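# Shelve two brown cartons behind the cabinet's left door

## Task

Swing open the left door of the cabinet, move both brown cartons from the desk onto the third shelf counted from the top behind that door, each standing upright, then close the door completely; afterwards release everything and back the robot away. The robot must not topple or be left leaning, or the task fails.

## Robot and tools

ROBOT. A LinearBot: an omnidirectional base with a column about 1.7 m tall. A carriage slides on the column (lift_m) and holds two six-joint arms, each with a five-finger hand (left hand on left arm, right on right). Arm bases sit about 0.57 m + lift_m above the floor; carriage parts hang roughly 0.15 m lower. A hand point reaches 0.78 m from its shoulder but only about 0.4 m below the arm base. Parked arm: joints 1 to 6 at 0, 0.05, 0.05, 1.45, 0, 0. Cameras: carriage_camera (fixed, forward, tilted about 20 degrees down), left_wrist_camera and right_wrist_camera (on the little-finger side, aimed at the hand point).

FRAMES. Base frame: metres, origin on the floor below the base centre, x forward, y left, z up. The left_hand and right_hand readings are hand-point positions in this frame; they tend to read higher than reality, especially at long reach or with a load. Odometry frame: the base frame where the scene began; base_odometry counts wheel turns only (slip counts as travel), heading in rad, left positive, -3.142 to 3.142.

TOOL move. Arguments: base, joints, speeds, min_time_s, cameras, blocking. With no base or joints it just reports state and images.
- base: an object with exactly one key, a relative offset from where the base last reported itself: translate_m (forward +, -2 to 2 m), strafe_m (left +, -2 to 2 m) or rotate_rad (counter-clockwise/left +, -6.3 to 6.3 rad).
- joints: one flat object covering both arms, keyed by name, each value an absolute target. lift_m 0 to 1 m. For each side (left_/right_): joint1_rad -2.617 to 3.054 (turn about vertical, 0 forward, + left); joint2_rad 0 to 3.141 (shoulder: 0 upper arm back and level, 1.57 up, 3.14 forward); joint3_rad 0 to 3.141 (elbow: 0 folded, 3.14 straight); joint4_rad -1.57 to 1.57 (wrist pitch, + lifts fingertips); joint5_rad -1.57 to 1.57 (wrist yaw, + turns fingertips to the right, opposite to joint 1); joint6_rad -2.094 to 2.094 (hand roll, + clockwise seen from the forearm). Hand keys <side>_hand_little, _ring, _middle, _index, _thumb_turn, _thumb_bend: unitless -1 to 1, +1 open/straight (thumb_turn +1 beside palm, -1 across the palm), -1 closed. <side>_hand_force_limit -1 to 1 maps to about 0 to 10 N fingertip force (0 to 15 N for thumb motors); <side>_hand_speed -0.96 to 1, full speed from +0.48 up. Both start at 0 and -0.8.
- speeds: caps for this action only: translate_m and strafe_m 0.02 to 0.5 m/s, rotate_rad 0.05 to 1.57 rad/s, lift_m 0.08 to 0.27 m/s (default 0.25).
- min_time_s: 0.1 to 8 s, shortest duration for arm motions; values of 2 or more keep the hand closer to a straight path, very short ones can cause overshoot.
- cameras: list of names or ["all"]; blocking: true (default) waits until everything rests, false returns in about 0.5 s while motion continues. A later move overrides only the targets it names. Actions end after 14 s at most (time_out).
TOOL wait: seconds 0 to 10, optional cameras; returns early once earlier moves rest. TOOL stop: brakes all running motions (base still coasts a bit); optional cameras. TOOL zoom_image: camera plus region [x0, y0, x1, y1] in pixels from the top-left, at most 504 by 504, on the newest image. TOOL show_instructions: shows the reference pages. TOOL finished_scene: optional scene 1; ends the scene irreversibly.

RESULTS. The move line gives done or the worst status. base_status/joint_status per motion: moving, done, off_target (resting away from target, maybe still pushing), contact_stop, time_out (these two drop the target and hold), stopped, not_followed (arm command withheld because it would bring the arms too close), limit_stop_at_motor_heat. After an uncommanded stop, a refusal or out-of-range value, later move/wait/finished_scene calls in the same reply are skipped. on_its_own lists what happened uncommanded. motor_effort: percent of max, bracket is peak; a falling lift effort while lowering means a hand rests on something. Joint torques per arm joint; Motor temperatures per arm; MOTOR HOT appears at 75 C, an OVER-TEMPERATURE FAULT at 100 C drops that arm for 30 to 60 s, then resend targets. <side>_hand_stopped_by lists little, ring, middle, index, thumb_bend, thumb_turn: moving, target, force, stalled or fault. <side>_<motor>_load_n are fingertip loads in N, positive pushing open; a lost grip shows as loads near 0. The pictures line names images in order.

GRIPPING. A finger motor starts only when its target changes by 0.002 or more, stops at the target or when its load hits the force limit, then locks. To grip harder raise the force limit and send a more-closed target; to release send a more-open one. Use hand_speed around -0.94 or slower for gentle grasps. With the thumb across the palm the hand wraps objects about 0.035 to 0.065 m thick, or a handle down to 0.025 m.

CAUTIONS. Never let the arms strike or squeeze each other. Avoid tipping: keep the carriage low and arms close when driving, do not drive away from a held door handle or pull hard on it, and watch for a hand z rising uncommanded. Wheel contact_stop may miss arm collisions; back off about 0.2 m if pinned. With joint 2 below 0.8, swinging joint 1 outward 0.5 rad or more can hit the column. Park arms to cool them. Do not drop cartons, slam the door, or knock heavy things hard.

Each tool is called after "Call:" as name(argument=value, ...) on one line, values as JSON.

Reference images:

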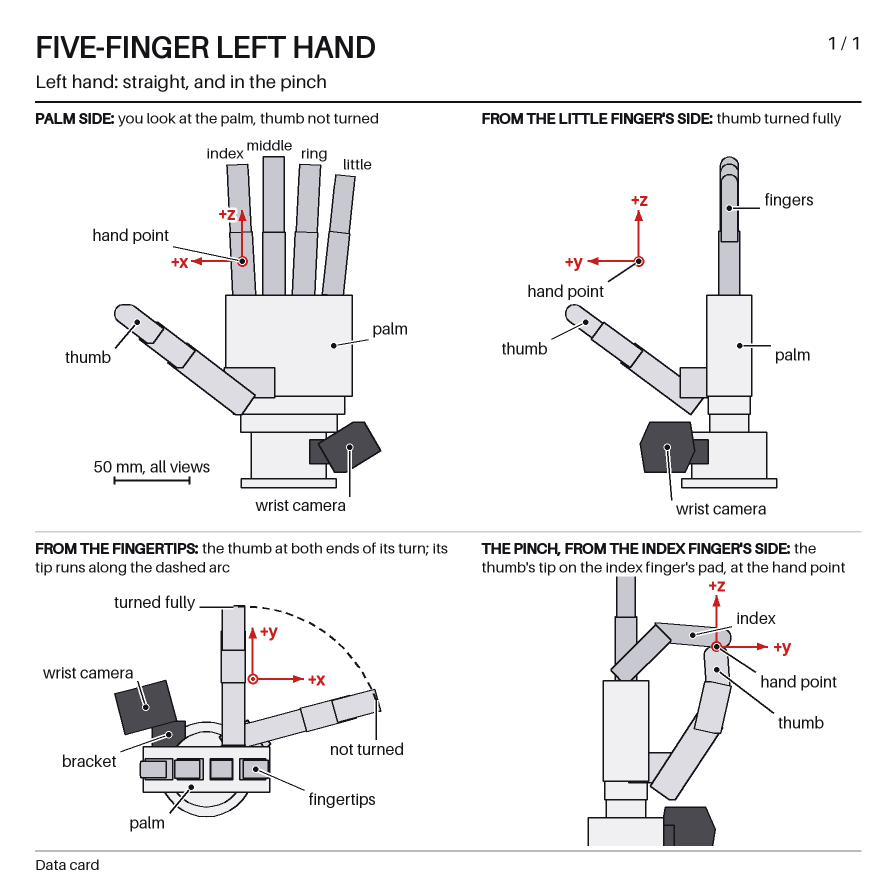

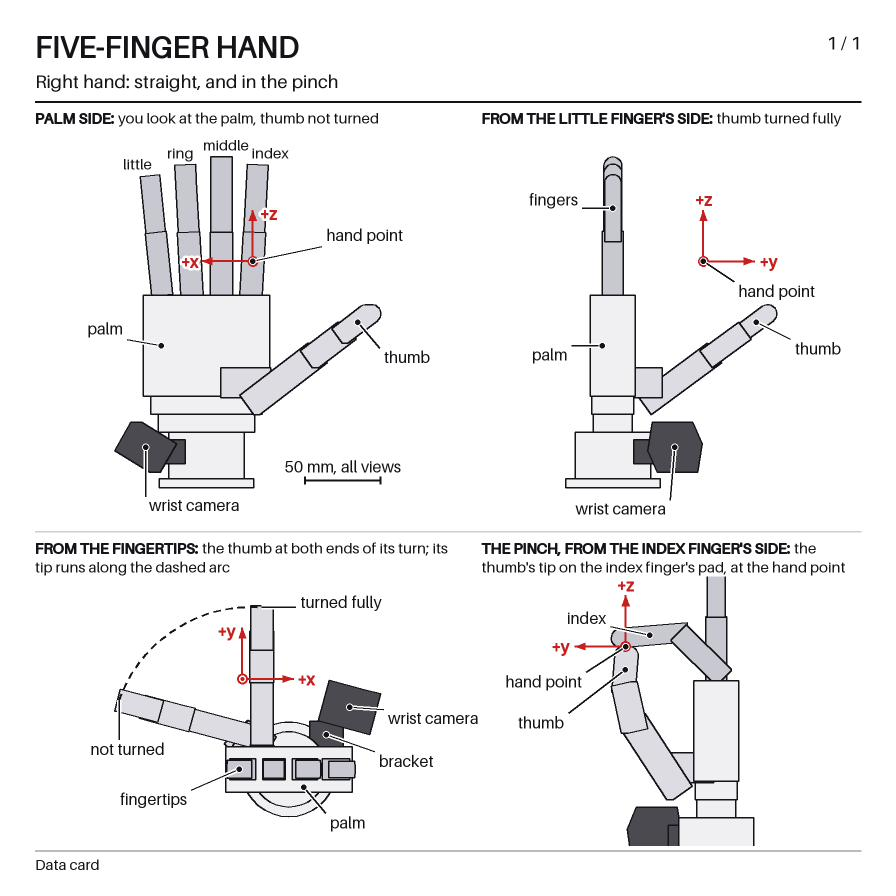

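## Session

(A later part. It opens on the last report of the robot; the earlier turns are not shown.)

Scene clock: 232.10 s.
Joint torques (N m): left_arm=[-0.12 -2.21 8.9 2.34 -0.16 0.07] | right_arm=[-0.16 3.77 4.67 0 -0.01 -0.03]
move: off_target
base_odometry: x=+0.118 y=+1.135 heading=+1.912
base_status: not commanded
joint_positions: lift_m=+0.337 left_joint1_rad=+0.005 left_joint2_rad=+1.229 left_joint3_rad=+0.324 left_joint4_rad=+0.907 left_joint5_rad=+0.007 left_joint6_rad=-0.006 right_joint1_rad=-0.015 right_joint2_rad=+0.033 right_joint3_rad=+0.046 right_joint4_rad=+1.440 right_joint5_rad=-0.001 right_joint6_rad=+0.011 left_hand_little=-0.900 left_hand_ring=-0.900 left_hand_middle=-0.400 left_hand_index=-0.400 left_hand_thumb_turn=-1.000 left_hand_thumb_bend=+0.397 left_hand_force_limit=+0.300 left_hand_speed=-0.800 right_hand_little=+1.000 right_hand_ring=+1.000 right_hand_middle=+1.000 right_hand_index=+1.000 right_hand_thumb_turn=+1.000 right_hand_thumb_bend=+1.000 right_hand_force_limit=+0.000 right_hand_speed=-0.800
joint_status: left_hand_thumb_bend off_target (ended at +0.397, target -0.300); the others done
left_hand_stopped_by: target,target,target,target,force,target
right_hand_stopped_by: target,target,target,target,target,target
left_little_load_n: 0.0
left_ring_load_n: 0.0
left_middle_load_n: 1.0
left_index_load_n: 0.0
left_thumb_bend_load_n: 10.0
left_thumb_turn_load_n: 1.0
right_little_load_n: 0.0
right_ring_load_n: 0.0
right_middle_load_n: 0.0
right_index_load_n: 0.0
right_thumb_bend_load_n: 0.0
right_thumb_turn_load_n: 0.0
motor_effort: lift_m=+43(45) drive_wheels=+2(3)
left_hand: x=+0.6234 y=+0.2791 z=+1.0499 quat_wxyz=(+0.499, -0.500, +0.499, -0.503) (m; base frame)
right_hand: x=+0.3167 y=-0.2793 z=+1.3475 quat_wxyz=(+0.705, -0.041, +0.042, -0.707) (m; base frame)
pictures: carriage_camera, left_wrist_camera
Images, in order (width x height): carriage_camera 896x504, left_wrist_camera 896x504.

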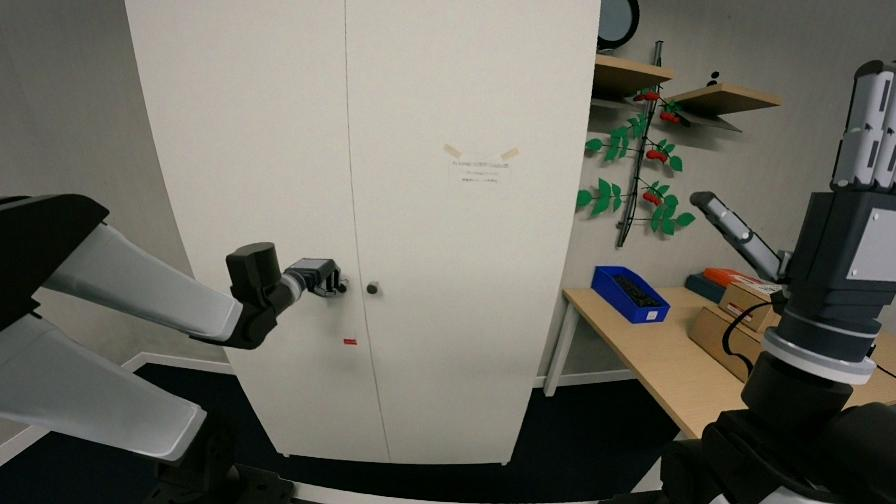

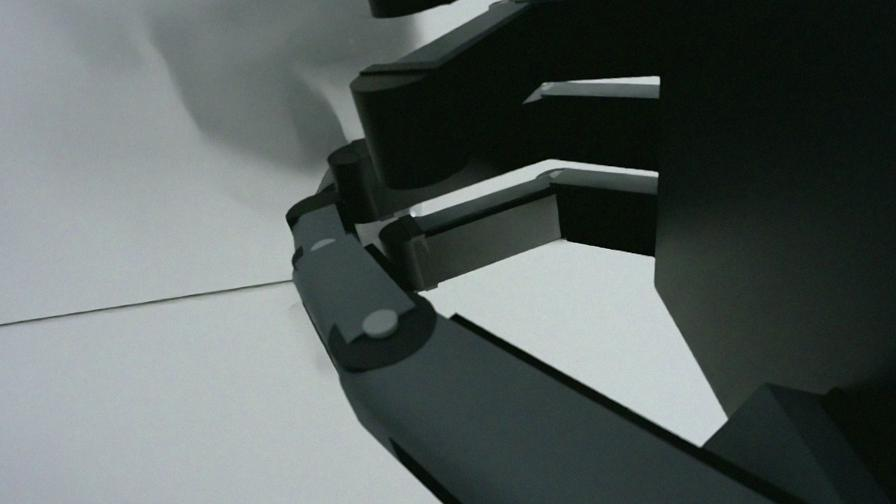

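Call:
move(joints={"left_hand_thumb_bend": 1.0, "left_hand_index": 0.1, "left_hand_middle": 0.1})

Call:
move(joints={"lift_m": 0.36})

Call:
move(base={"translate_m": 0.011}, speeds={"translate_m": 0.03})

Call:
move(joints={"lift_m": 0.328}, speeds={"lift_m": 0.08}, cameras=["carriage_camera", "left_wrist_camera"])

Call:
zoom_image(camera="carriage_camera", region=[260, 220, 440, 340])

Scene clock: 254.13 s.
Joint torques (N m): left_arm=[0.01 -1.94 8.77 2.38 -0.18 0.07] | right_arm=[-0.12 3.85 4.67 0.02 -0.01 -0.02]
move: off_target
base_odometry: x=+0.118 y=+1.135 heading=+1.912
base_status: not commanded
joint_positions: lift_m=+0.337 left_joint1_rad=+0.005 left_joint2_rad=+1.229 left_joint3_rad=+0.324 left_joint4_rad=+0.904 left_joint5_rad=+0.009 left_joint6_rad=-0.006 right_joint1_rad=-0.015 right_joint2_rad=+0.033 right_joint3_rad=+0.046 right_joint4_rad=+1.441 right_joint5_rad=-0.001 right_joint6_rad=+0.011 left_hand_little=-0.900 left_hand_ring=-0.900 left_hand_middle=+0.100 left_hand_index=-0.205 left_hand_thumb_turn=-1.000 left_hand_thumb_bend=+1.000 left_hand_force_limit=+0.300 left_hand_speed=-0.800 right_hand_little=+1.000 right_hand_ring=+1.000 right_hand_middle=+1.000 right_hand_index=+1.000 right_hand_thumb_turn=+1.000 right_hand_thumb_bend=+1.000 right_hand_force_limit=+0.000 right_hand_speed=-0.800
joint_status: left_hand_index off_target (ended at -0.205, target +0.100); the others done
left_hand_stopped_by: target,target,target,stalled,target,target
right_hand_stopped_by: target,target,target,target,target,target
left_little_load_n: 0.0
left_ring_load_n: 0.0
left_middle_load_n: 0.0
left_index_load_n: -12.0
left_thumb_bend_load_n: 0.0
left_thumb_turn_load_n: 0.0
right_little_load_n: 0.0
right_ring_load_n: 0.0
right_middle_load_n: 0.0
right_index_load_n: 0.0
right_thumb_bend_load_n: 0.0
right_thumb_turn_load_n: 0.5
motor_effort: lift_m=+42(45) drive_wheels=+2(3)
left_hand: x=+0.6232 y=+0.2788 z=+1.0490 quat_wxyz=(+0.497, -0.501, +0.500, -0.502) (m; base frame)
right_hand: x=+0.3165 y=-0.2793 z=+1.3475 quat_wxyz=(+0.705, -0.041, +0.041, -0.707) (m; base frame)
pictures: none

Scene clock: 254.77 s.
Joint torques (N m): left_arm=[-0.03 -2.4 8.85 2.44 -0.14 0.05] | right_arm=[-0.13 3.78 4.63 -0.02 -0.02 -0.03]
move: done
base_odometry: x=+0.118 y=+1.135 heading=+1.912
base_status: not commanded
joint_positions: lift_m=+0.360 left_joint1_rad=+0.005 left_joint2_rad=+1.232 left_joint3_rad=+0.325 left_joint4_rad=+0.899 left_joint5_rad=+0.008 left_joint6_rad=-0.005 right_joint1_rad=-0.015 right_joint2_rad=+0.033 right_joint3_rad=+0.046 right_joint4_rad=+1.442 right_joint5_rad=-0.001 right_joint6_rad=+0.011 left_hand_little=-0.900 left_hand_ring=-0.900 left_hand_middle=+0.100 left_hand_index=-0.204 left_hand_thumb_turn=-1.000 left_hand_thumb_bend=+1.000 left_hand_force_limit=+0.300 left_hand_speed=-0.800 right_hand_little=+1.000 right_hand_ring=+1.000 right_hand_middle=+1.000 right_hand_index=+1.000 right_hand_thumb_turn=+1.000 right_hand_thumb_bend=+1.000 right_hand_force_limit=+0.000 right_hand_speed=-0.800
joint_status: all done
left_hand_stopped_by: target,target,target,stalled,target,target
right_hand_stopped_by: target,target,target,target,target,target
left_little_load_n: 0.0
left_ring_load_n: 0.0
left_middle_load_n: 0.0
left_index_load_n: 0.0
left_thumb_bend_load_n: 0.0
left_thumb_turn_load_n: 0.0
right_little_load_n: 0.0
right_ring_load_n: 0.0
right_middle_load_n: 0.0
right_index_load_n: 0.0
right_thumb_bend_load_n: 0.0
right_thumb_turn_load_n: 0.0
motor_effort: lift_m=+44(53) drive_wheels=+2(4)
left_hand: x=+0.6231 y=+0.2789 z=+1.0698 quat_wxyz=(+0.496, -0.502, +0.502, -0.500) (m; base frame)
right_hand: x=+0.3162 y=-0.2793 z=+1.3706 quat_wxyz=(+0.705, -0.041, +0.041, -0.707) (m; base frame)
pictures: none

Scene clock: 255.77 s.
Joint torques (N m): left_arm=[-0.08 -2.41 8.94 2.43 -0.15 0.06] | right_arm=[-0.12 3.74 4.67 0.02 -0.02 -0.02]
move: done
base_odometry: x=+0.114 y=+1.146 heading=+1.911
base_status: done
joint_positions: lift_m=+0.360 left_joint1_rad=+0.005 left_joint2_rad=+1.232 left_joint3_rad=+0.325 left_joint4_rad=+0.899 left_joint5_rad=+0.008 left_joint6_rad=-0.005 right_joint1_rad=-0.015 right_joint2_rad=+0.033 right_joint3_rad=+0.046 right_joint4_rad=+1.441 right_joint5_rad=-0.001 right_joint6_rad=+0.011 left_hand_little=-0.900 left_hand_ring=-0.900 left_hand_middle=+0.100 left_hand_index=-0.204 left_hand_thumb_turn=-1.000 left_hand_thumb_bend=+1.000 left_hand_force_limit=+0.300 left_hand_speed=-0.800 right_hand_little=+1.000 right_hand_ring=+1.000 right_hand_middle=+1.000 right_hand_index=+1.000 right_hand_thumb_turn=+1.000 right_hand_thumb_bend=+1.000 right_hand_force_limit=+0.000 right_hand_speed=-0.800
joint_status: not commanded
left_hand_stopped_by: target,target,target,stalled,target,target
right_hand_stopped_by: target,target,target,target,target,target
left_little_load_n: 0.0
left_ring_load_n: 0.0
left_middle_load_n: 0.0
left_index_load_n: 0.0
left_thumb_bend_load_n: 0.0
left_thumb_turn_load_n: 0.0
right_little_load_n: 0.0
right_ring_load_n: 0.0
right_middle_load_n: 0.0
right_index_load_n: 0.0
right_thumb_bend_load_n: 0.0
right_thumb_turn_load_n: 0.0
motor_effort: lift_m=+44(45) drive_wheels=-2(13)
left_hand: x=+0.6231 y=+0.2790 z=+1.0698 quat_wxyz=(+0.496, -0.503, +0.502, -0.500) (m; base frame)
right_hand: x=+0.3164 y=-0.2793 z=+1.3705 quat_wxyz=(+0.705, -0.041, +0.041, -0.707) (m; base frame)
pictures: none

Scene clock: 256.53 s.
Joint torques (N m): left_arm=[0.01 -2.13 8.87 1.88 -0.13 0.07] | right_arm=[-0.13 3.73 4.59 -0.08 -0.02 -0.05]
move: done
base_odometry: x=+0.114 y=+1.146 heading=+1.911
base_status: not commanded
joint_positions: lift_m=+0.328 left_joint1_rad=+0.005 left_joint2_rad=+1.230 left_joint3_rad=+0.326 left_joint4_rad=+0.952 left_joint5_rad=+0.007 left_joint6_rad=-0.007 right_joint1_rad=-0.015 right_joint2_rad=+0.033 right_joint3_rad=+0.046 right_joint4_rad=+1.443 right_joint5_rad=-0.001 right_joint6_rad=+0.011 left_hand_little=-0.900 left_hand_ring=-0.900 left_hand_middle=+0.099 left_hand_index=-0.204 left_hand_thumb_turn=-1.000 left_hand_thumb_bend=+1.000 left_hand_force_limit=+0.300 left_hand_speed=-0.800 right_hand_little=+1.000 right_hand_ring=+1.000 right_hand_middle=+1.000 right_hand_index=+1.000 right_hand_thumb_turn=+1.000 right_hand_thumb_bend=+1.000 right_hand_force_limit=+0.000 right_hand_speed=-0.800
joint_status: all done
left_hand_stopped_by: target,target,target,stalled,target,target
right_hand_stopped_by: target,target,target,target,target,target
left_little_load_n: 0.0
left_ring_load_n: 0.0
left_middle_load_n: -8.0
left_index_load_n: -1.0
left_thumb_bend_load_n: 0.0
left_thumb_turn_load_n: 0.0
right_little_load_n: -0.5
right_ring_load_n: 0.0
right_middle_load_n: 0.0
right_index_load_n: 0.0
right_thumb_bend_load_n: 0.0
right_thumb_turn_load_n: 0.0
motor_effort: lift_m=+43(45) drive_wheels=+2(2)
left_hand: x=+0.6261 y=+0.2790 z=+1.0536 quat_wxyz=(+0.510, -0.489, +0.487, -0.514) (m; base frame)
right_hand: x=+0.3160 y=-0.2793 z=+1.3387 quat_wxyz=(+0.705, -0.040, +0.041, -0.707) (m; base frame)
pictures: carriage_camera, left_wrist_camera
Images, in order (width x height): carriage_camera 896x504, left_wrist_camera 896x504.

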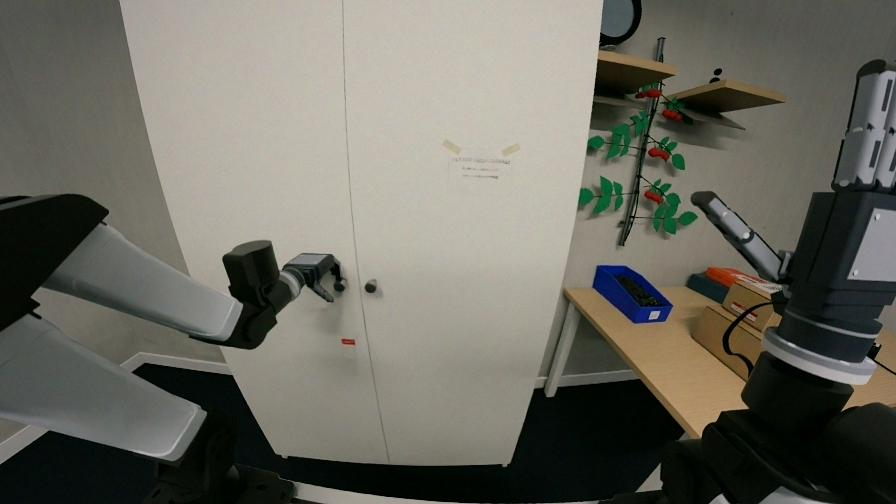

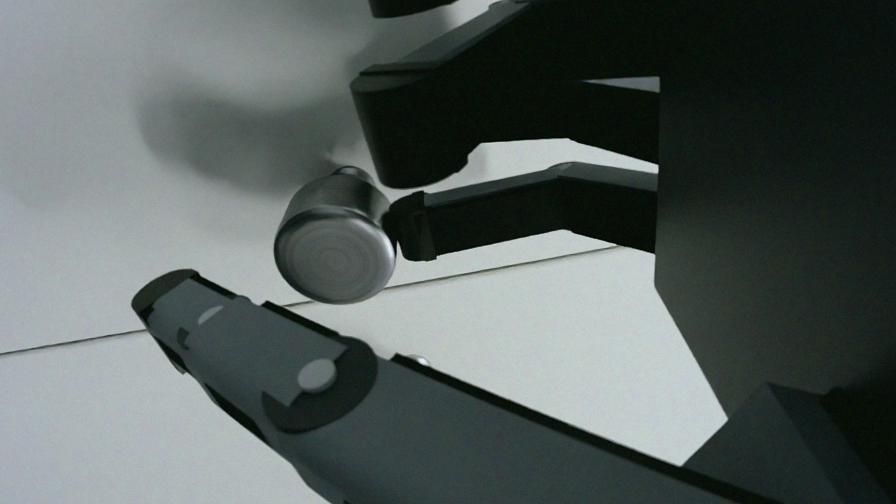

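Scaled by 2.800 from the camera's 896x504 image, which has a finer 1280x720 frame.

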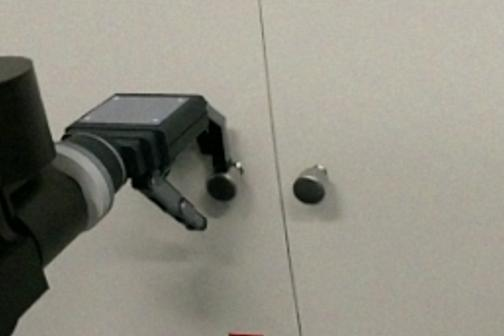

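Call:
move(joints={"left_hand_thumb_bend": -0.2}, cameras=["left_wrist_camera"])

Scene clock: 264.73 s.
Joint torques (N m): left_arm=[0.16 -1.88 8.72 1.92 -0.15 0.09] | right_arm=[-0.18 3.77 4.68 -0.03 -0.03 -0.04]
move: done
base_odometry: x=+0.114 y=+1.146 heading=+1.911
base_status: not commanded
joint_positions: lift_m=+0.328 left_joint1_rad=+0.005 left_joint2_rad=+1.230 left_joint3_rad=+0.326 left_joint4_rad=+0.952 left_joint5_rad=+0.007 left_joint6_rad=-0.007 right_joint1_rad=-0.015 right_joint2_rad=+0.033 right_joint3_rad=+0.046 right_joint4_rad=+1.443 right_joint5_rad=-0.001 right_joint6_rad=+0.011 left_hand_little=-0.900 left_hand_ring=-0.900 left_hand_middle=+0.099 left_hand_index=-0.204 left_hand_thumb_turn=-1.000 left_hand_thumb_bend=-0.200 left_hand_force_limit=+0.300 left_hand_speed=-0.800 right_hand_little=+1.000 right_hand_ring=+1.000 right_hand_middle=+1.000 right_hand_index=+1.000 right_hand_thumb_turn=+1.000 right_hand_thumb_bend=+1.000 right_hand_force_limit=+0.000 right_hand_speed=-0.800
joint_status: all done
left_hand_stopped_by: target,target,target,stalled,target,target
right_hand_stopped_by: target,target,target,target,target,target
left_little_load_n: 0.0
left_ring_load_n: 0.0
left_middle_load_n: -8.0
left_index_load_n: -1.0
left_thumb_bend_load_n: 0.0
left_thumb_turn_load_n: 0.0
right_little_load_n: 0.0
right_ring_load_n: 0.0
right_middle_load_n: 0.0
right_index_load_n: 0.0
right_thumb_bend_load_n: 0.0
right_thumb_turn_load_n: 0.0
motor_effort: lift_m=+43(45) drive_wheels=+2(3)
left_hand: x=+0.6261 y=+0.2790 z=+1.0536 quat_wxyz=(+0.509, -0.489, +0.487, -0.514) (m; base frame)
right_hand: x=+0.3160 y=-0.2793 z=+1.3387 quat_wxyz=(+0.705, -0.040, +0.041, -0.707) (m; base frame)
pictures: left_wrist_camera
Images, in order (width x height): left_wrist_camera 896x504.

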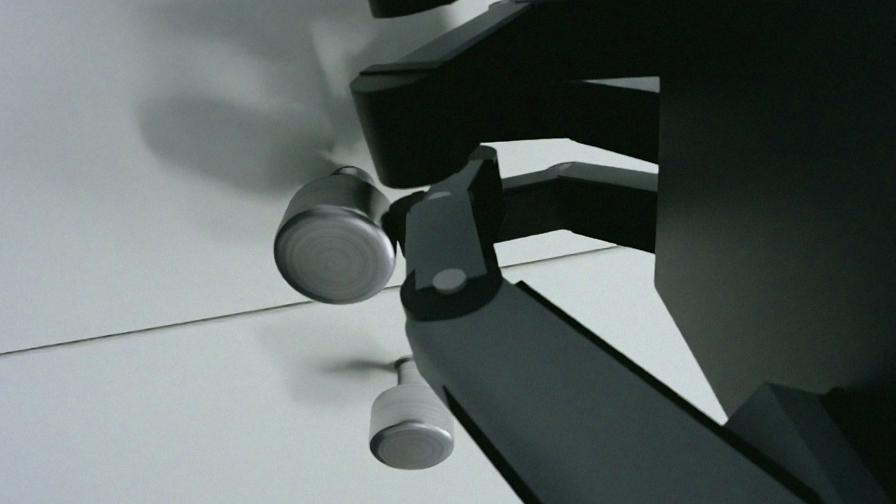

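Call:
move(base={"translate_m": -0.1}, speeds={"translate_m": 0.1})

Call:
move(joints={"lift_m": 0.108, "left_joint1_rad": 0.0, "left_joint2_rad": 1.34, "left_joint3_rad": 0.54, "left_joint4_rad": 1.45, "left_joint5_rad": 0.0, "left_joint6_rad": 0, "left_hand_index": 0.3, "left_hand_middle": 0.3, "left_hand_thumb_bend": 1.0})

Call:
move(base={"translate_m": 0.07}, speeds={"translate_m": 0.1}, cameras=["carriage_camera", "left_wrist_camera"])

Call:
zoom_image(camera="carriage_camera", region=[260, 150, 440, 270])

Scene clock: 291.17 s.
Joint torques (N m): left_arm=[-0.06 -2.06 8.5 2.39 -0.12 0.07] | right_arm=[-0.06 3.78 4.55 0.01 -0.03 -0.05]
move: done
base_odometry: x=+0.148 y=+1.052 heading=+1.911
base_status: done
joint_positions: lift_m=+0.328 left_joint1_rad=+0.005 left_joint2_rad=+1.230 left_joint3_rad=+0.328 left_joint4_rad=+0.905 left_joint5_rad=+0.007 left_joint6_rad=-0.007 right_joint1_rad=-0.015 right_joint2_rad=+0.033 right_joint3_rad=+0.046 right_joint4_rad=+1.443 right_joint5_rad=-0.001 right_joint6_rad=+0.011 left_hand_little=-0.900 left_hand_ring=-0.900 left_hand_middle=+0.100 left_hand_index=-0.204 left_hand_thumb_turn=-1.000 left_hand_thumb_bend=-0.200 left_hand_force_limit=+0.300 left_hand_speed=-0.800 right_hand_little=+1.000 right_hand_ring=+1.000 right_hand_middle=+1.000 right_hand_index=+1.000 right_hand_thumb_turn=+1.000 right_hand_thumb_bend=+1.000 right_hand_force_limit=+0.000 right_hand_speed=-0.800
joint_status: not commanded
left_hand_stopped_by: target,target,target,stalled,target,target
right_hand_stopped_by: target,target,target,target,target,target
left_little_load_n: 0.0
left_ring_load_n: 0.0
left_middle_load_n: 0.0
left_index_load_n: 0.0
left_thumb_bend_load_n: 0.0
left_thumb_turn_load_n: 0.5
right_little_load_n: 0.0
right_ring_load_n: 0.0
right_middle_load_n: 0.0
right_index_load_n: 0.0
right_thumb_bend_load_n: 0.0
right_thumb_turn_load_n: 0.0
motor_effort: lift_m=+44(44) drive_wheels=+2(12)
left_hand: x=+0.6241 y=+0.2791 z=+1.0419 quat_wxyz=(+0.499, -0.500, +0.498, -0.503) (m; base frame)
right_hand: x=+0.3159 y=-0.2793 z=+1.3387 quat_wxyz=(+0.705, -0.040, +0.041, -0.707) (m; base frame)
pictures: none

Scene clock: 295.83 s.
Joint torques (N m): left_arm=[-0.14 -2.67 9.28 1.96 -0.11 0.06] | right_arm=[-0.16 3.77 4.66 -0.03 -0.02 -0.04]
move: done
base_odometry: x=+0.148 y=+1.052 heading=+1.911
base_status: not commanded
joint_positions: lift_m=+0.108 left_joint1_rad=+0.005 left_joint2_rad=+1.331 left_joint3_rad=+0.519 left_joint4_rad=+1.440 left_joint5_rad=+0.007 left_joint6_rad=-0.007 right_joint1_rad=-0.015 right_joint2_rad=+0.033 right_joint3_rad=+0.046 right_joint4_rad=+1.444 right_joint5_rad=-0.001 right_joint6_rad=+0.011 left_hand_little=-0.900 left_hand_ring=-0.900 left_hand_middle=+0.300 left_hand_index=+0.300 left_hand_thumb_turn=-1.000 left_hand_thumb_bend=+1.000 left_hand_force_limit=+0.300 left_hand_speed=-0.800 right_hand_little=+1.000 right_hand_ring=+1.000 right_hand_middle=+1.000 right_hand_index=+1.000 right_hand_thumb_turn=+1.000 right_hand_thumb_bend=+1.000 right_hand_force_limit=+0.000 right_hand_speed=-0.800
joint_status: all done
left_hand_stopped_by: target,target,target,target,target,target
right_hand_stopped_by: target,target,target,target,target,target
left_little_load_n: 0.0
left_ring_load_n: 0.0
left_middle_load_n: 0.0
left_index_load_n: 0.0
left_thumb_bend_load_n: 0.0
left_thumb_turn_load_n: 0.0
right_little_load_n: 0.0
right_ring_load_n: 0.0
right_middle_load_n: 0.0
right_index_load_n: 0.0
right_thumb_bend_load_n: 0.0
right_thumb_turn_load_n: 0.0
motor_effort: lift_m=+45(47) drive_wheels=+2(2)
left_hand: x=+0.6467 y=+0.2792 z=+1.0160 quat_wxyz=(+0.628, -0.321, +0.321, -0.632) (m; base frame)
right_hand: x=+0.3158 y=-0.2793 z=+1.1186 quat_wxyz=(+0.705, -0.040, +0.040, -0.707) (m; base frame)
pictures: none

Scene clock: 297.23 s.
Joint torques (N m): left_arm=[-0.2 -2.89 8.96 1.83 -0.16 0.04] | right_arm=[-0.08 3.78 4.81 -0.07 -0.03 -0.04]
move: done
base_odometry: x=+0.124 y=+1.118 heading=+1.911
base_status: done
joint_positions: lift_m=+0.108 left_joint1_rad=+0.005 left_joint2_rad=+1.331 left_joint3_rad=+0.519 left_joint4_rad=+1.451 left_joint5_rad=+0.007 left_joint6_rad=-0.007 right_joint1_rad=-0.015 right_joint2_rad=+0.033 right_joint3_rad=+0.046 right_joint4_rad=+1.442 right_joint5_rad=-0.001 right_joint6_rad=+0.011 left_hand_little=-0.900 left_hand_ring=-0.900 left_hand_middle=+0.300 left_hand_index=+0.300 left_hand_thumb_turn=-1.000 left_hand_thumb_bend=+1.000 left_hand_force_limit=+0.300 left_hand_speed=-0.800 right_hand_little=+1.000 right_hand_ring=+1.000 right_hand_middle=+1.000 right_hand_index=+1.000 right_hand_thumb_turn=+1.000 right_hand_thumb_bend=+1.000 right_hand_force_limit=+0.000 right_hand_speed=-0.800
joint_status: not commanded
left_hand_stopped_by: target,target,target,target,target,target
right_hand_stopped_by: target,target,target,target,target,target
left_little_load_n: 0.0
left_ring_load_n: 0.0
left_middle_load_n: 0.0
left_index_load_n: 0.0
left_thumb_bend_load_n: 0.0
left_thumb_turn_load_n: 0.0
right_little_load_n: 0.0
right_ring_load_n: 0.0
right_middle_load_n: 0.0
right_index_load_n: 0.0
right_thumb_bend_load_n: 0.0
right_thumb_turn_load_n: 0.0
motor_effort: lift_m=+44(47) drive_wheels=-6(11)
left_hand: x=+0.6456 y=+0.2792 z=+1.0188 quat_wxyz=(+0.630, -0.317, +0.318, -0.633) (m; base frame)
right_hand: x=+0.3162 y=-0.2793 z=+1.1185 quat_wxyz=(+0.705, -0.041, +0.041, -0.707) (m; base frame)
pictures: carriage_camera, left_wrist_camera
Images, in order (width x height): carriage_camera 896x504, left_wrist_camera 896x504.

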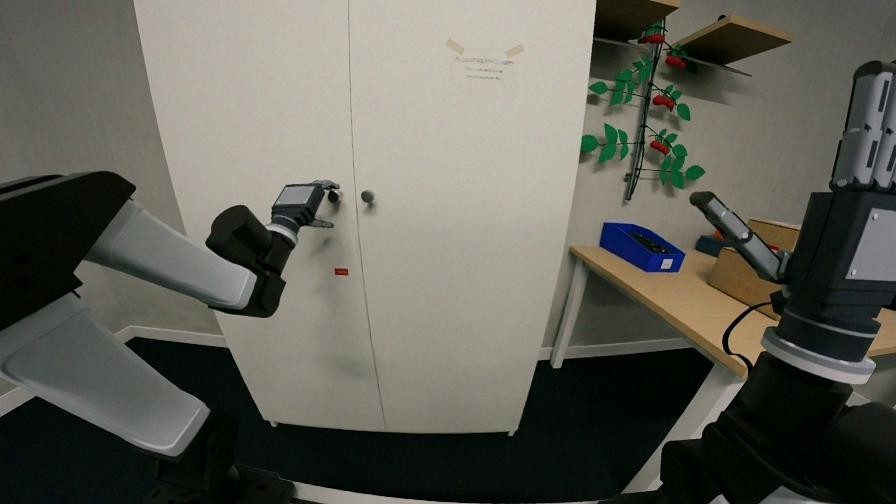

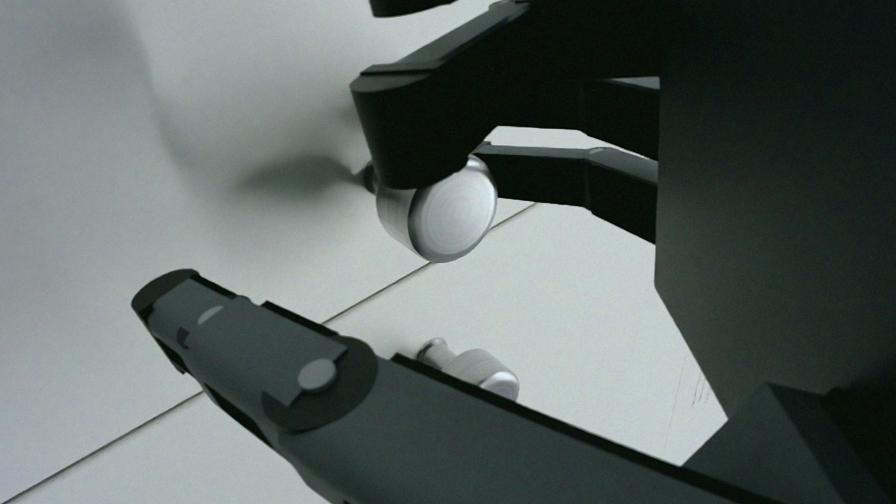

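Scaled by 2.800 from the camera's 896x504 image, which has a finer 1280x720 frame.

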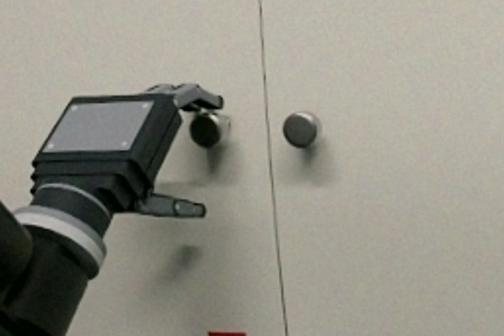

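Call:
move(joints={"lift_m": 0.12})

Call:
move(base={"translate_m": 0.026}, speeds={"translate_m": 0.04}, cameras=["carriage_camera", "left_wrist_camera"])

Call:
zoom_image(camera="carriage_camera", region=[260, 150, 440, 270])

Scene clock: 302.33 s.
Joint torques (N m): left_arm=[-0.14 -2.82 8.81 1.82 -0.13 0.05] | right_arm=[-0.25 3.85 4.64 0 -0.01 -0.02]
move: done
base_odometry: x=+0.124 y=+1.118 heading=+1.911
base_status: not commanded
joint_positions: lift_m=+0.120 left_joint1_rad=+0.005 left_joint2_rad=+1.331 left_joint3_rad=+0.523 left_joint4_rad=+1.451 left_joint5_rad=+0.007 left_joint6_rad=-0.007 right_joint1_rad=-0.015 right_joint2_rad=+0.033 right_joint3_rad=+0.046 right_joint4_rad=+1.443 right_joint5_rad=-0.001 right_joint6_rad=+0.011 left_hand_little=-0.900 left_hand_ring=-0.900 left_hand_middle=+0.300 left_hand_index=+0.300 left_hand_thumb_turn=-1.000 left_hand_thumb_bend=+1.000 left_hand_force_limit=+0.300 left_hand_speed=-0.800 right_hand_little=+1.000 right_hand_ring=+1.000 right_hand_middle=+1.000 right_hand_index=+1.000 right_hand_thumb_turn=+1.000 right_hand_thumb_bend=+1.000 right_hand_force_limit=+0.000 right_hand_speed=-0.800
joint_status: all done
left_hand_stopped_by: target,target,target,target,target,target
right_hand_stopped_by: target,target,target,target,target,target
left_little_load_n: 0.0
left_ring_load_n: 0.0
left_middle_load_n: 0.0
left_index_load_n: 0.0
left_thumb_bend_load_n: 0.0
left_thumb_turn_load_n: -0.5
right_little_load_n: 0.0
right_ring_load_n: -0.5
right_middle_load_n: -0.5
right_index_load_n: 0.0
right_thumb_bend_load_n: 0.0
right_thumb_turn_load_n: 0.0
motor_effort: lift_m=+43(52) drive_wheels=-5(6)
left_hand: x=+0.6457 y=+0.2792 z=+1.0328 quat_wxyz=(+0.631, -0.316, +0.317, -0.634) (m; base frame)
right_hand: x=+0.3161 y=-0.2793 z=+1.1307 quat_wxyz=(+0.705, -0.041, +0.041, -0.707) (m; base frame)
pictures: none

Scene clock: 303.43 s.
Joint torques (N m): left_arm=[0.02 -2.55 8.61 0.51 -0.14 0.04] | right_arm=[0.01 3.75 4.78 0.01 0 -0.02]
move: done
base_odometry: x=+0.116 y=+1.142 heading=+1.911
base_status: done
joint_positions: lift_m=+0.120 left_joint1_rad=+0.003 left_joint2_rad=+1.331 left_joint3_rad=+0.523 left_joint4_rad=+1.555 left_joint5_rad=+0.010 left_joint6_rad=-0.007 right_joint1_rad=-0.015 right_joint2_rad=+0.033 right_joint3_rad=+0.046 right_joint4_rad=+1.443 right_joint5_rad=-0.001 right_joint6_rad=+0.011 left_hand_little=-0.900 left_hand_ring=-0.900 left_hand_middle=+0.299 left_hand_index=+0.300 left_hand_thumb_turn=-1.000 left_hand_thumb_bend=+1.000 left_hand_force_limit=+0.300 left_hand_speed=-0.800 right_hand_little=+1.000 right_hand_ring=+1.000 right_hand_middle=+1.000 right_hand_index=+1.000 right_hand_thumb_turn=+1.000 right_hand_thumb_bend=+1.000 right_hand_force_limit=+0.000 right_hand_speed=-0.800
joint_status: not commanded
left_hand_stopped_by: target,target,target,target,target,target
right_hand_stopped_by: target,target,target,target,target,target
left_little_load_n: 0.0
left_ring_load_n: 0.0
left_middle_load_n: -7.5
left_index_load_n: 0.0
left_thumb_bend_load_n: 0.0
left_thumb_turn_load_n: 0.0
right_little_load_n: 0.0
right_ring_load_n: 0.0
right_middle_load_n: 0.0
right_index_load_n: 0.0
right_thumb_bend_load_n: 0.0
right_thumb_turn_load_n: 0.0
motor_effort: lift_m=+43(45) drive_wheels=+5(17)
left_hand: x=+0.6324 y=+0.2777 z=+1.0581 quat_wxyz=(+0.645, -0.281, +0.285, -0.651) (m; base frame)
right_hand: x=+0.3159 y=-0.2793 z=+1.1307 quat_wxyz=(+0.705, -0.040, +0.041, -0.707) (m; base frame)
pictures: carriage_camera, left_wrist_camera
Images, in order (width x height): carriage_camera 896x504, left_wrist_camera 896x504.

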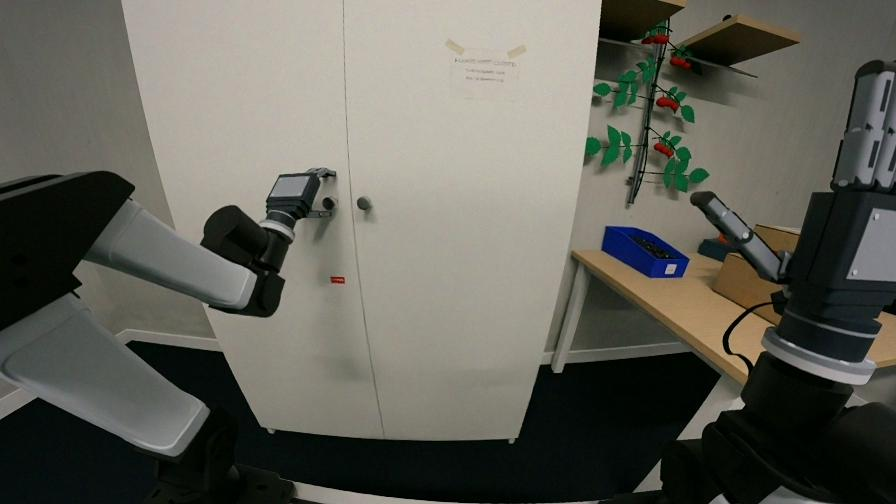

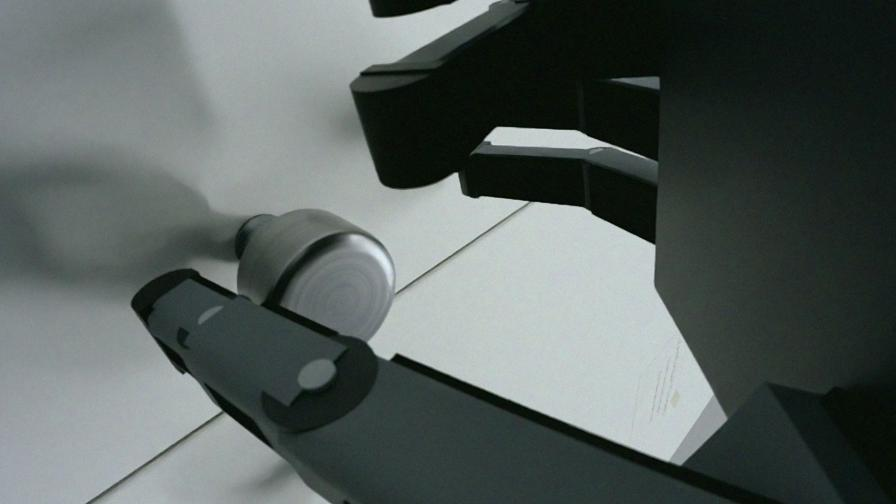

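Scaled by 2.800 from the camera's 896x504 image, which has a finer 1280x720 frame.

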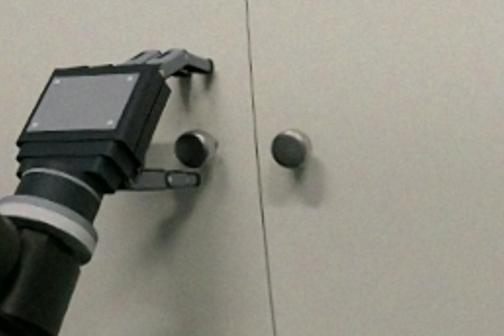

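Call:
move(base={"translate_m": -0.012}, speeds={"translate_m": 0.04}, cameras=["carriage_camera", "left_wrist_camera"])

Call:
zoom_image(camera="carriage_camera", region=[260, 150, 440, 270])

Scene clock: 306.83 s.
Joint torques (N m): left_arm=[0.06 -2.8 8.57 1.33 -0.15 0.1] | right_arm=[-0.21 3.78 4.7 -0.08 -0.02 -0.06]
move: done
base_odometry: x=+0.120 y=+1.131 heading=+1.911
base_status: done
joint_positions: lift_m=+0.120 left_joint1_rad=+0.003 left_joint2_rad=+1.331 left_joint3_rad=+0.524 left_joint4_rad=+1.491 left_joint5_rad=+0.009 left_joint6_rad=-0.007 right_joint1_rad=-0.015 right_joint2_rad=+0.033 right_joint3_rad=+0.046 right_joint4_rad=+1.443 right_joint5_rad=-0.001 right_joint6_rad=+0.011 left_hand_little=-0.900 left_hand_ring=-0.900 left_hand_middle=+0.300 left_hand_index=+0.300 left_hand_thumb_turn=-1.000 left_hand_thumb_bend=+1.000 left_hand_force_limit=+0.300 left_hand_speed=-0.800 right_hand_little=+1.000 right_hand_ring=+1.000 right_hand_middle=+1.000 right_hand_index=+1.000 right_hand_thumb_turn=+1.000 right_hand_thumb_bend=+1.000 right_hand_force_limit=+0.000 right_hand_speed=-0.800
joint_status: not commanded
left_hand_stopped_by: target,target,target,target,target,target
right_hand_stopped_by: target,target,target,target,target,target
left_little_load_n: 0.0
left_ring_load_n: 0.0
left_middle_load_n: -1.0
left_index_load_n: -0.5
left_thumb_bend_load_n: 0.0
left_thumb_turn_load_n: 0.0
right_little_load_n: 0.0
right_ring_load_n: 0.0
right_middle_load_n: 0.0
right_index_load_n: 0.0
right_thumb_bend_load_n: 0.0
right_thumb_turn_load_n: 0.0
motor_effort: lift_m=+44(44) drive_wheels=+3(12)
left_hand: x=+0.6408 y=+0.2780 z=+1.0431 quat_wxyz=(+0.636, -0.302, +0.305, -0.641) (m; base frame)
right_hand: x=+0.3159 y=-0.2793 z=+1.1307 quat_wxyz=(+0.705, -0.040, +0.041, -0.707) (m; base frame)
pictures: carriage_camera, left_wrist_camera
Images, in order (width x height): carriage_camera 896x504, left_wrist_camera 896x504.

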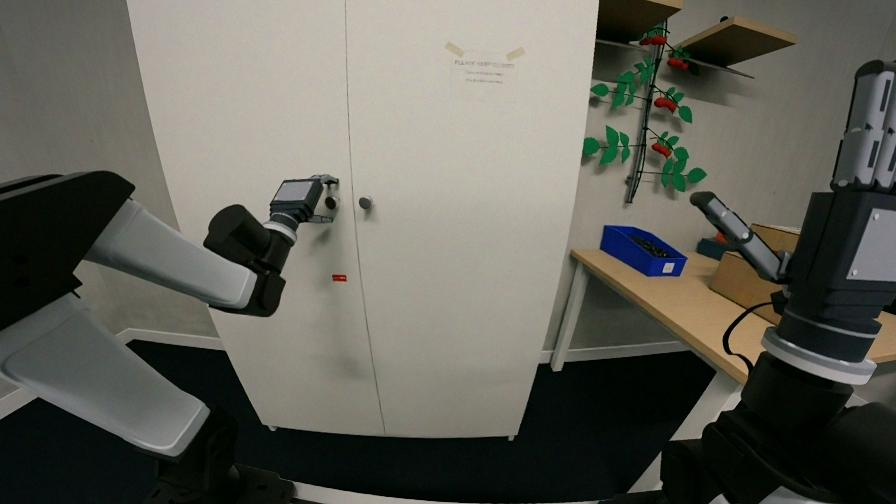

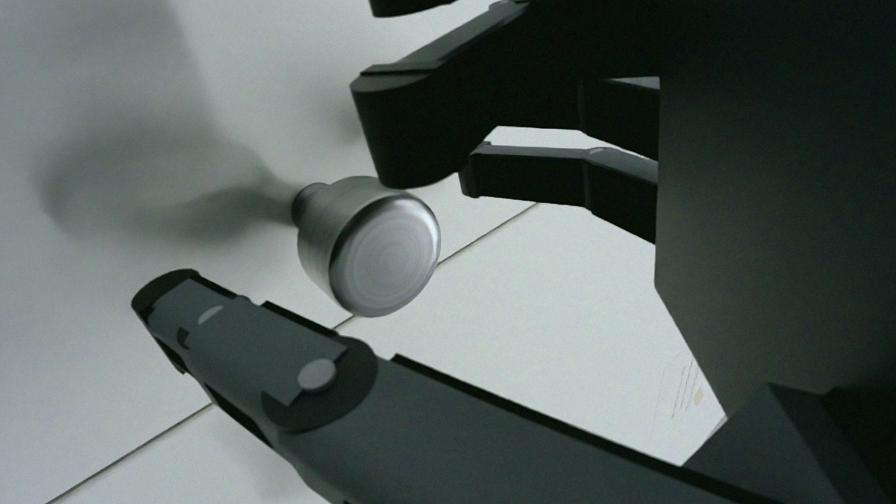

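Scaled by 2.800 from the camera's 896x504 image, which has a finer 1280x720 frame.

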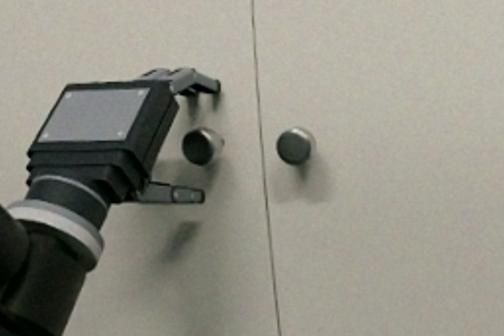

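Call:
move(joints={"left_hand_index": -0.6, "left_hand_middle": -0.6, "left_hand_thumb_bend": -0.4}, cameras=["carriage_camera", "left_wrist_camera"])

Call:
zoom_image(camera="carriage_camera", region=[260, 150, 440, 270])

Scene clock: 314.90 s.
Joint torques (N m): left_arm=[0.06 -2.84 7.61 1.72 -0.05 -0.02] | right_arm=[-0.21 3.79 4.68 -0.04 0.01 -0.04]
move: off_target
base_odometry: x=+0.120 y=+1.131 heading=+1.911
base_status: not commanded
joint_positions: lift_m=+0.120 left_joint1_rad=+0.003 left_joint2_rad=+1.331 left_joint3_rad=+0.534 left_joint4_rad=+1.454 left_joint5_rad=-0.002 left_joint6_rad=-0.004 right_joint1_rad=-0.015 right_joint2_rad=+0.033 right_joint3_rad=+0.046 right_joint4_rad=+1.443 right_joint5_rad=-0.001 right_joint6_rad=+0.011 left_hand_little=-0.900 left_hand_ring=-0.900 left_hand_middle=-0.600 left_hand_index=-0.065 left_hand_thumb_turn=-1.000 left_hand_thumb_bend=+0.448 left_hand_force_limit=+0.300 left_hand_speed=-0.800 right_hand_little=+1.000 right_hand_ring=+1.000 right_hand_middle=+1.000 right_hand_index=+1.000 right_hand_thumb_turn=+1.000 right_hand_thumb_bend=+1.000 right_hand_force_limit=+0.000 right_hand_speed=-0.800
joint_status: left_hand_index off_target (ended at -0.065, target -0.600); left_hand_thumb_bend off_target (ended at +0.448, target -0.400); the others done
left_hand_stopped_by: target,target,target,force,force,target
right_hand_stopped_by: target,target,target,target,target,target
left_little_load_n: 0.0
left_ring_load_n: 0.0
left_middle_load_n: 0.5
left_index_load_n: 4.0
left_thumb_bend_load_n: 10.5
left_thumb_turn_load_n: 0.5
right_little_load_n: 0.0
right_ring_load_n: 0.0
right_middle_load_n: 0.0
right_index_load_n: 0.0
right_thumb_bend_load_n: 0.0
right_thumb_turn_load_n: 0.0
motor_effort: lift_m=+44(45) drive_wheels=+2(3)
left_hand: x=+0.6457 y=+0.2802 z=+1.0385 quat_wxyz=(+0.634, -0.314, +0.310, -0.635) (m; base frame)
right_hand: x=+0.3159 y=-0.2793 z=+1.1307 quat_wxyz=(+0.705, -0.040, +0.041, -0.707) (m; base frame)
pictures: carriage_camera, left_wrist_camera
Images, in order (width x height): carriage_camera 896x504, left_wrist_camera 896x504.

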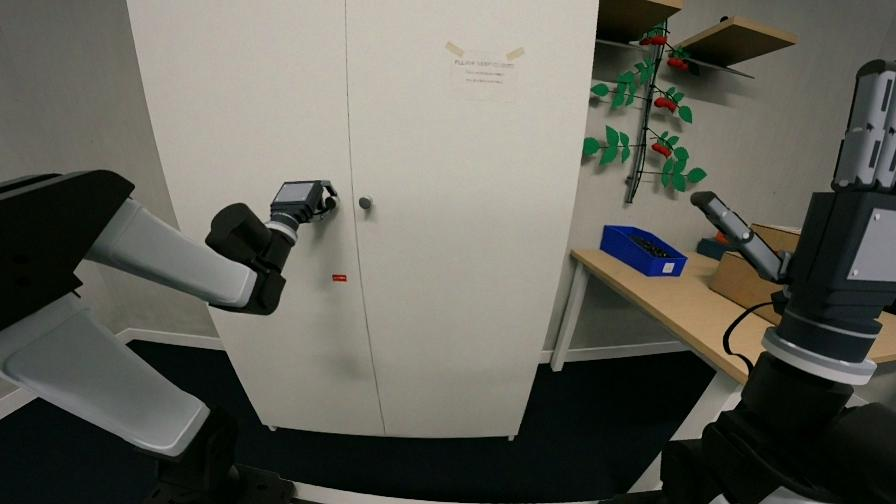

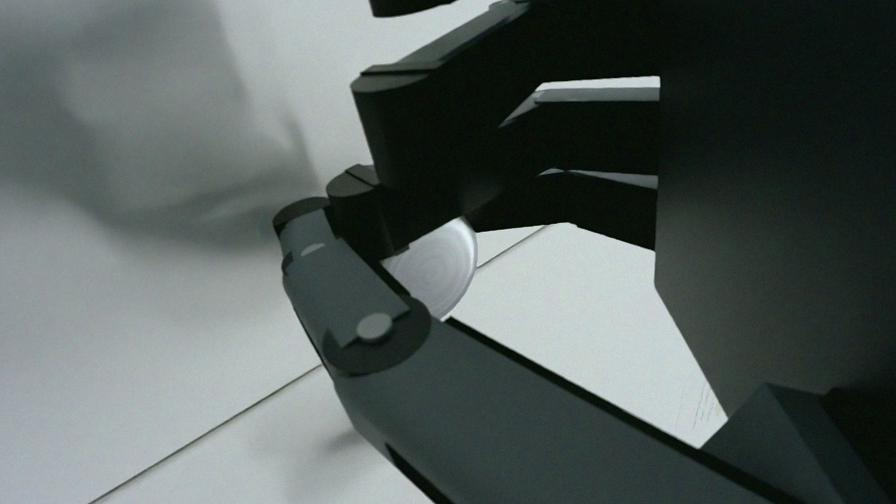

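Scaled by 2.800 from the camera's 896x504 image, which has a finer 1280x720 frame.

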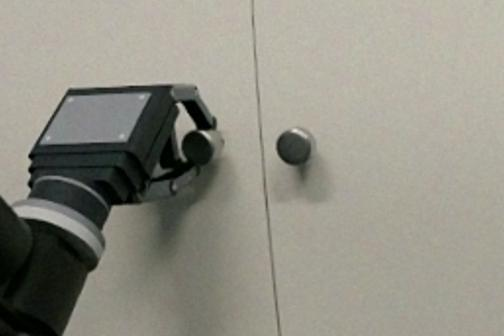

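Call:
move(base={"translate_m": -0.03}, speeds={"translate_m": 0.03}, cameras=["carriage_camera", "left_wrist_camera"])

Call:
zoom_image(camera="carriage_camera", region=[260, 150, 440, 270])

Scene clock: 319.50 s.
Joint torques (N m): left_arm=[-0.03 -3.23 6.38 2 0 0] | right_arm=[-0.13 3.95 4.59 -0.09 0 -0.04]
move: done
base_odometry: x=+0.130 y=+1.103 heading=+1.911
base_status: done
joint_positions: lift_m=+0.120 left_joint1_rad=+0.003 left_joint2_rad=+1.336 left_joint3_rad=+0.547 left_joint4_rad=+1.438 left_joint5_rad=-0.008 left_joint6_rad=+0.001 right_joint1_rad=-0.015 right_joint2_rad=+0.033 right_joint3_rad=+0.046 right_joint4_rad=+1.443 right_joint5_rad=-0.001 right_joint6_rad=+0.011 left_hand_little=-0.900 left_hand_ring=-0.900 left_hand_middle=-0.600 left_hand_index=-0.066 left_hand_thumb_turn=-1.000 left_hand_thumb_bend=+0.448 left_hand_force_limit=+0.300 left_hand_speed=-0.800 right_hand_little=+1.000 right_hand_ring=+1.000 right_hand_middle=+1.000 right_hand_index=+1.000 right_hand_thumb_turn=+1.000 right_hand_thumb_bend=+1.000 right_hand_force_limit=+0.000 right_hand_speed=-0.800
joint_status: not commanded
left_hand_stopped_by: target,target,target,force,force,target
right_hand_stopped_by: target,target,target,target,target,target
left_little_load_n: 0.0
left_ring_load_n: 0.0
left_middle_load_n: 0.5
left_index_load_n: 0.0
left_thumb_bend_load_n: 9.5
left_thumb_turn_load_n: 0.5
right_little_load_n: 0.0
right_ring_load_n: 0.0
right_middle_load_n: -0.5
right_index_load_n: 0.0
right_thumb_bend_load_n: 0.0
right_thumb_turn_load_n: 0.0
motor_effort: lift_m=+44(44) drive_wheels=+3(16)
left_hand: x=+0.6492 y=+0.2817 z=+1.0388 quat_wxyz=(+0.636, -0.317, +0.311, -0.631) (m; base frame)
right_hand: x=+0.3160 y=-0.2793 z=+1.1307 quat_wxyz=(+0.705, -0.040, +0.041, -0.707) (m; base frame)
pictures: carriage_camera, left_wrist_camera
Images, in order (width x height): carriage_camera 896x504, left_wrist_camera 896x504.

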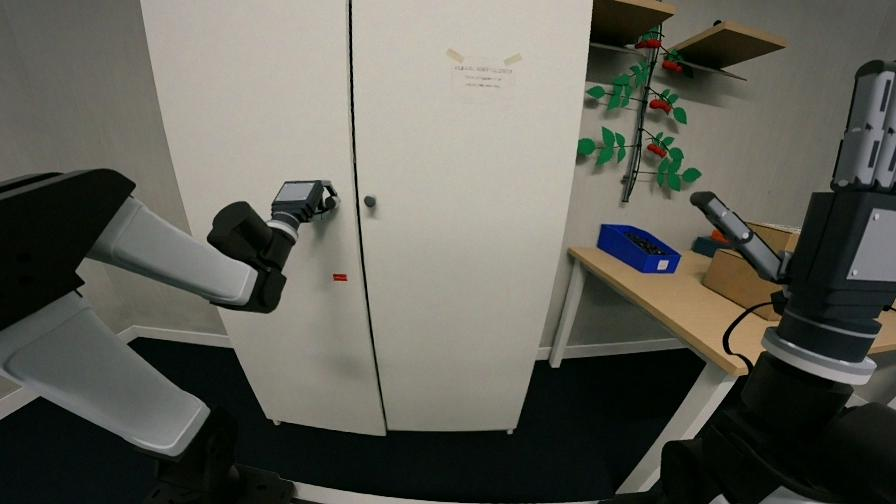

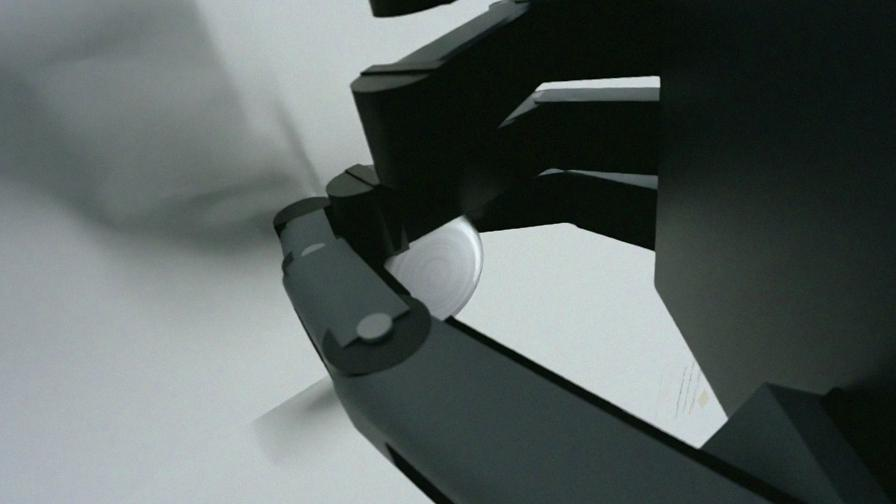

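Scaled by 2.800 from the camera's 896x504 image, which has a finer 1280x720 frame.

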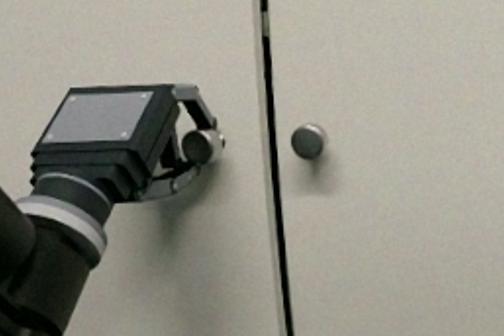

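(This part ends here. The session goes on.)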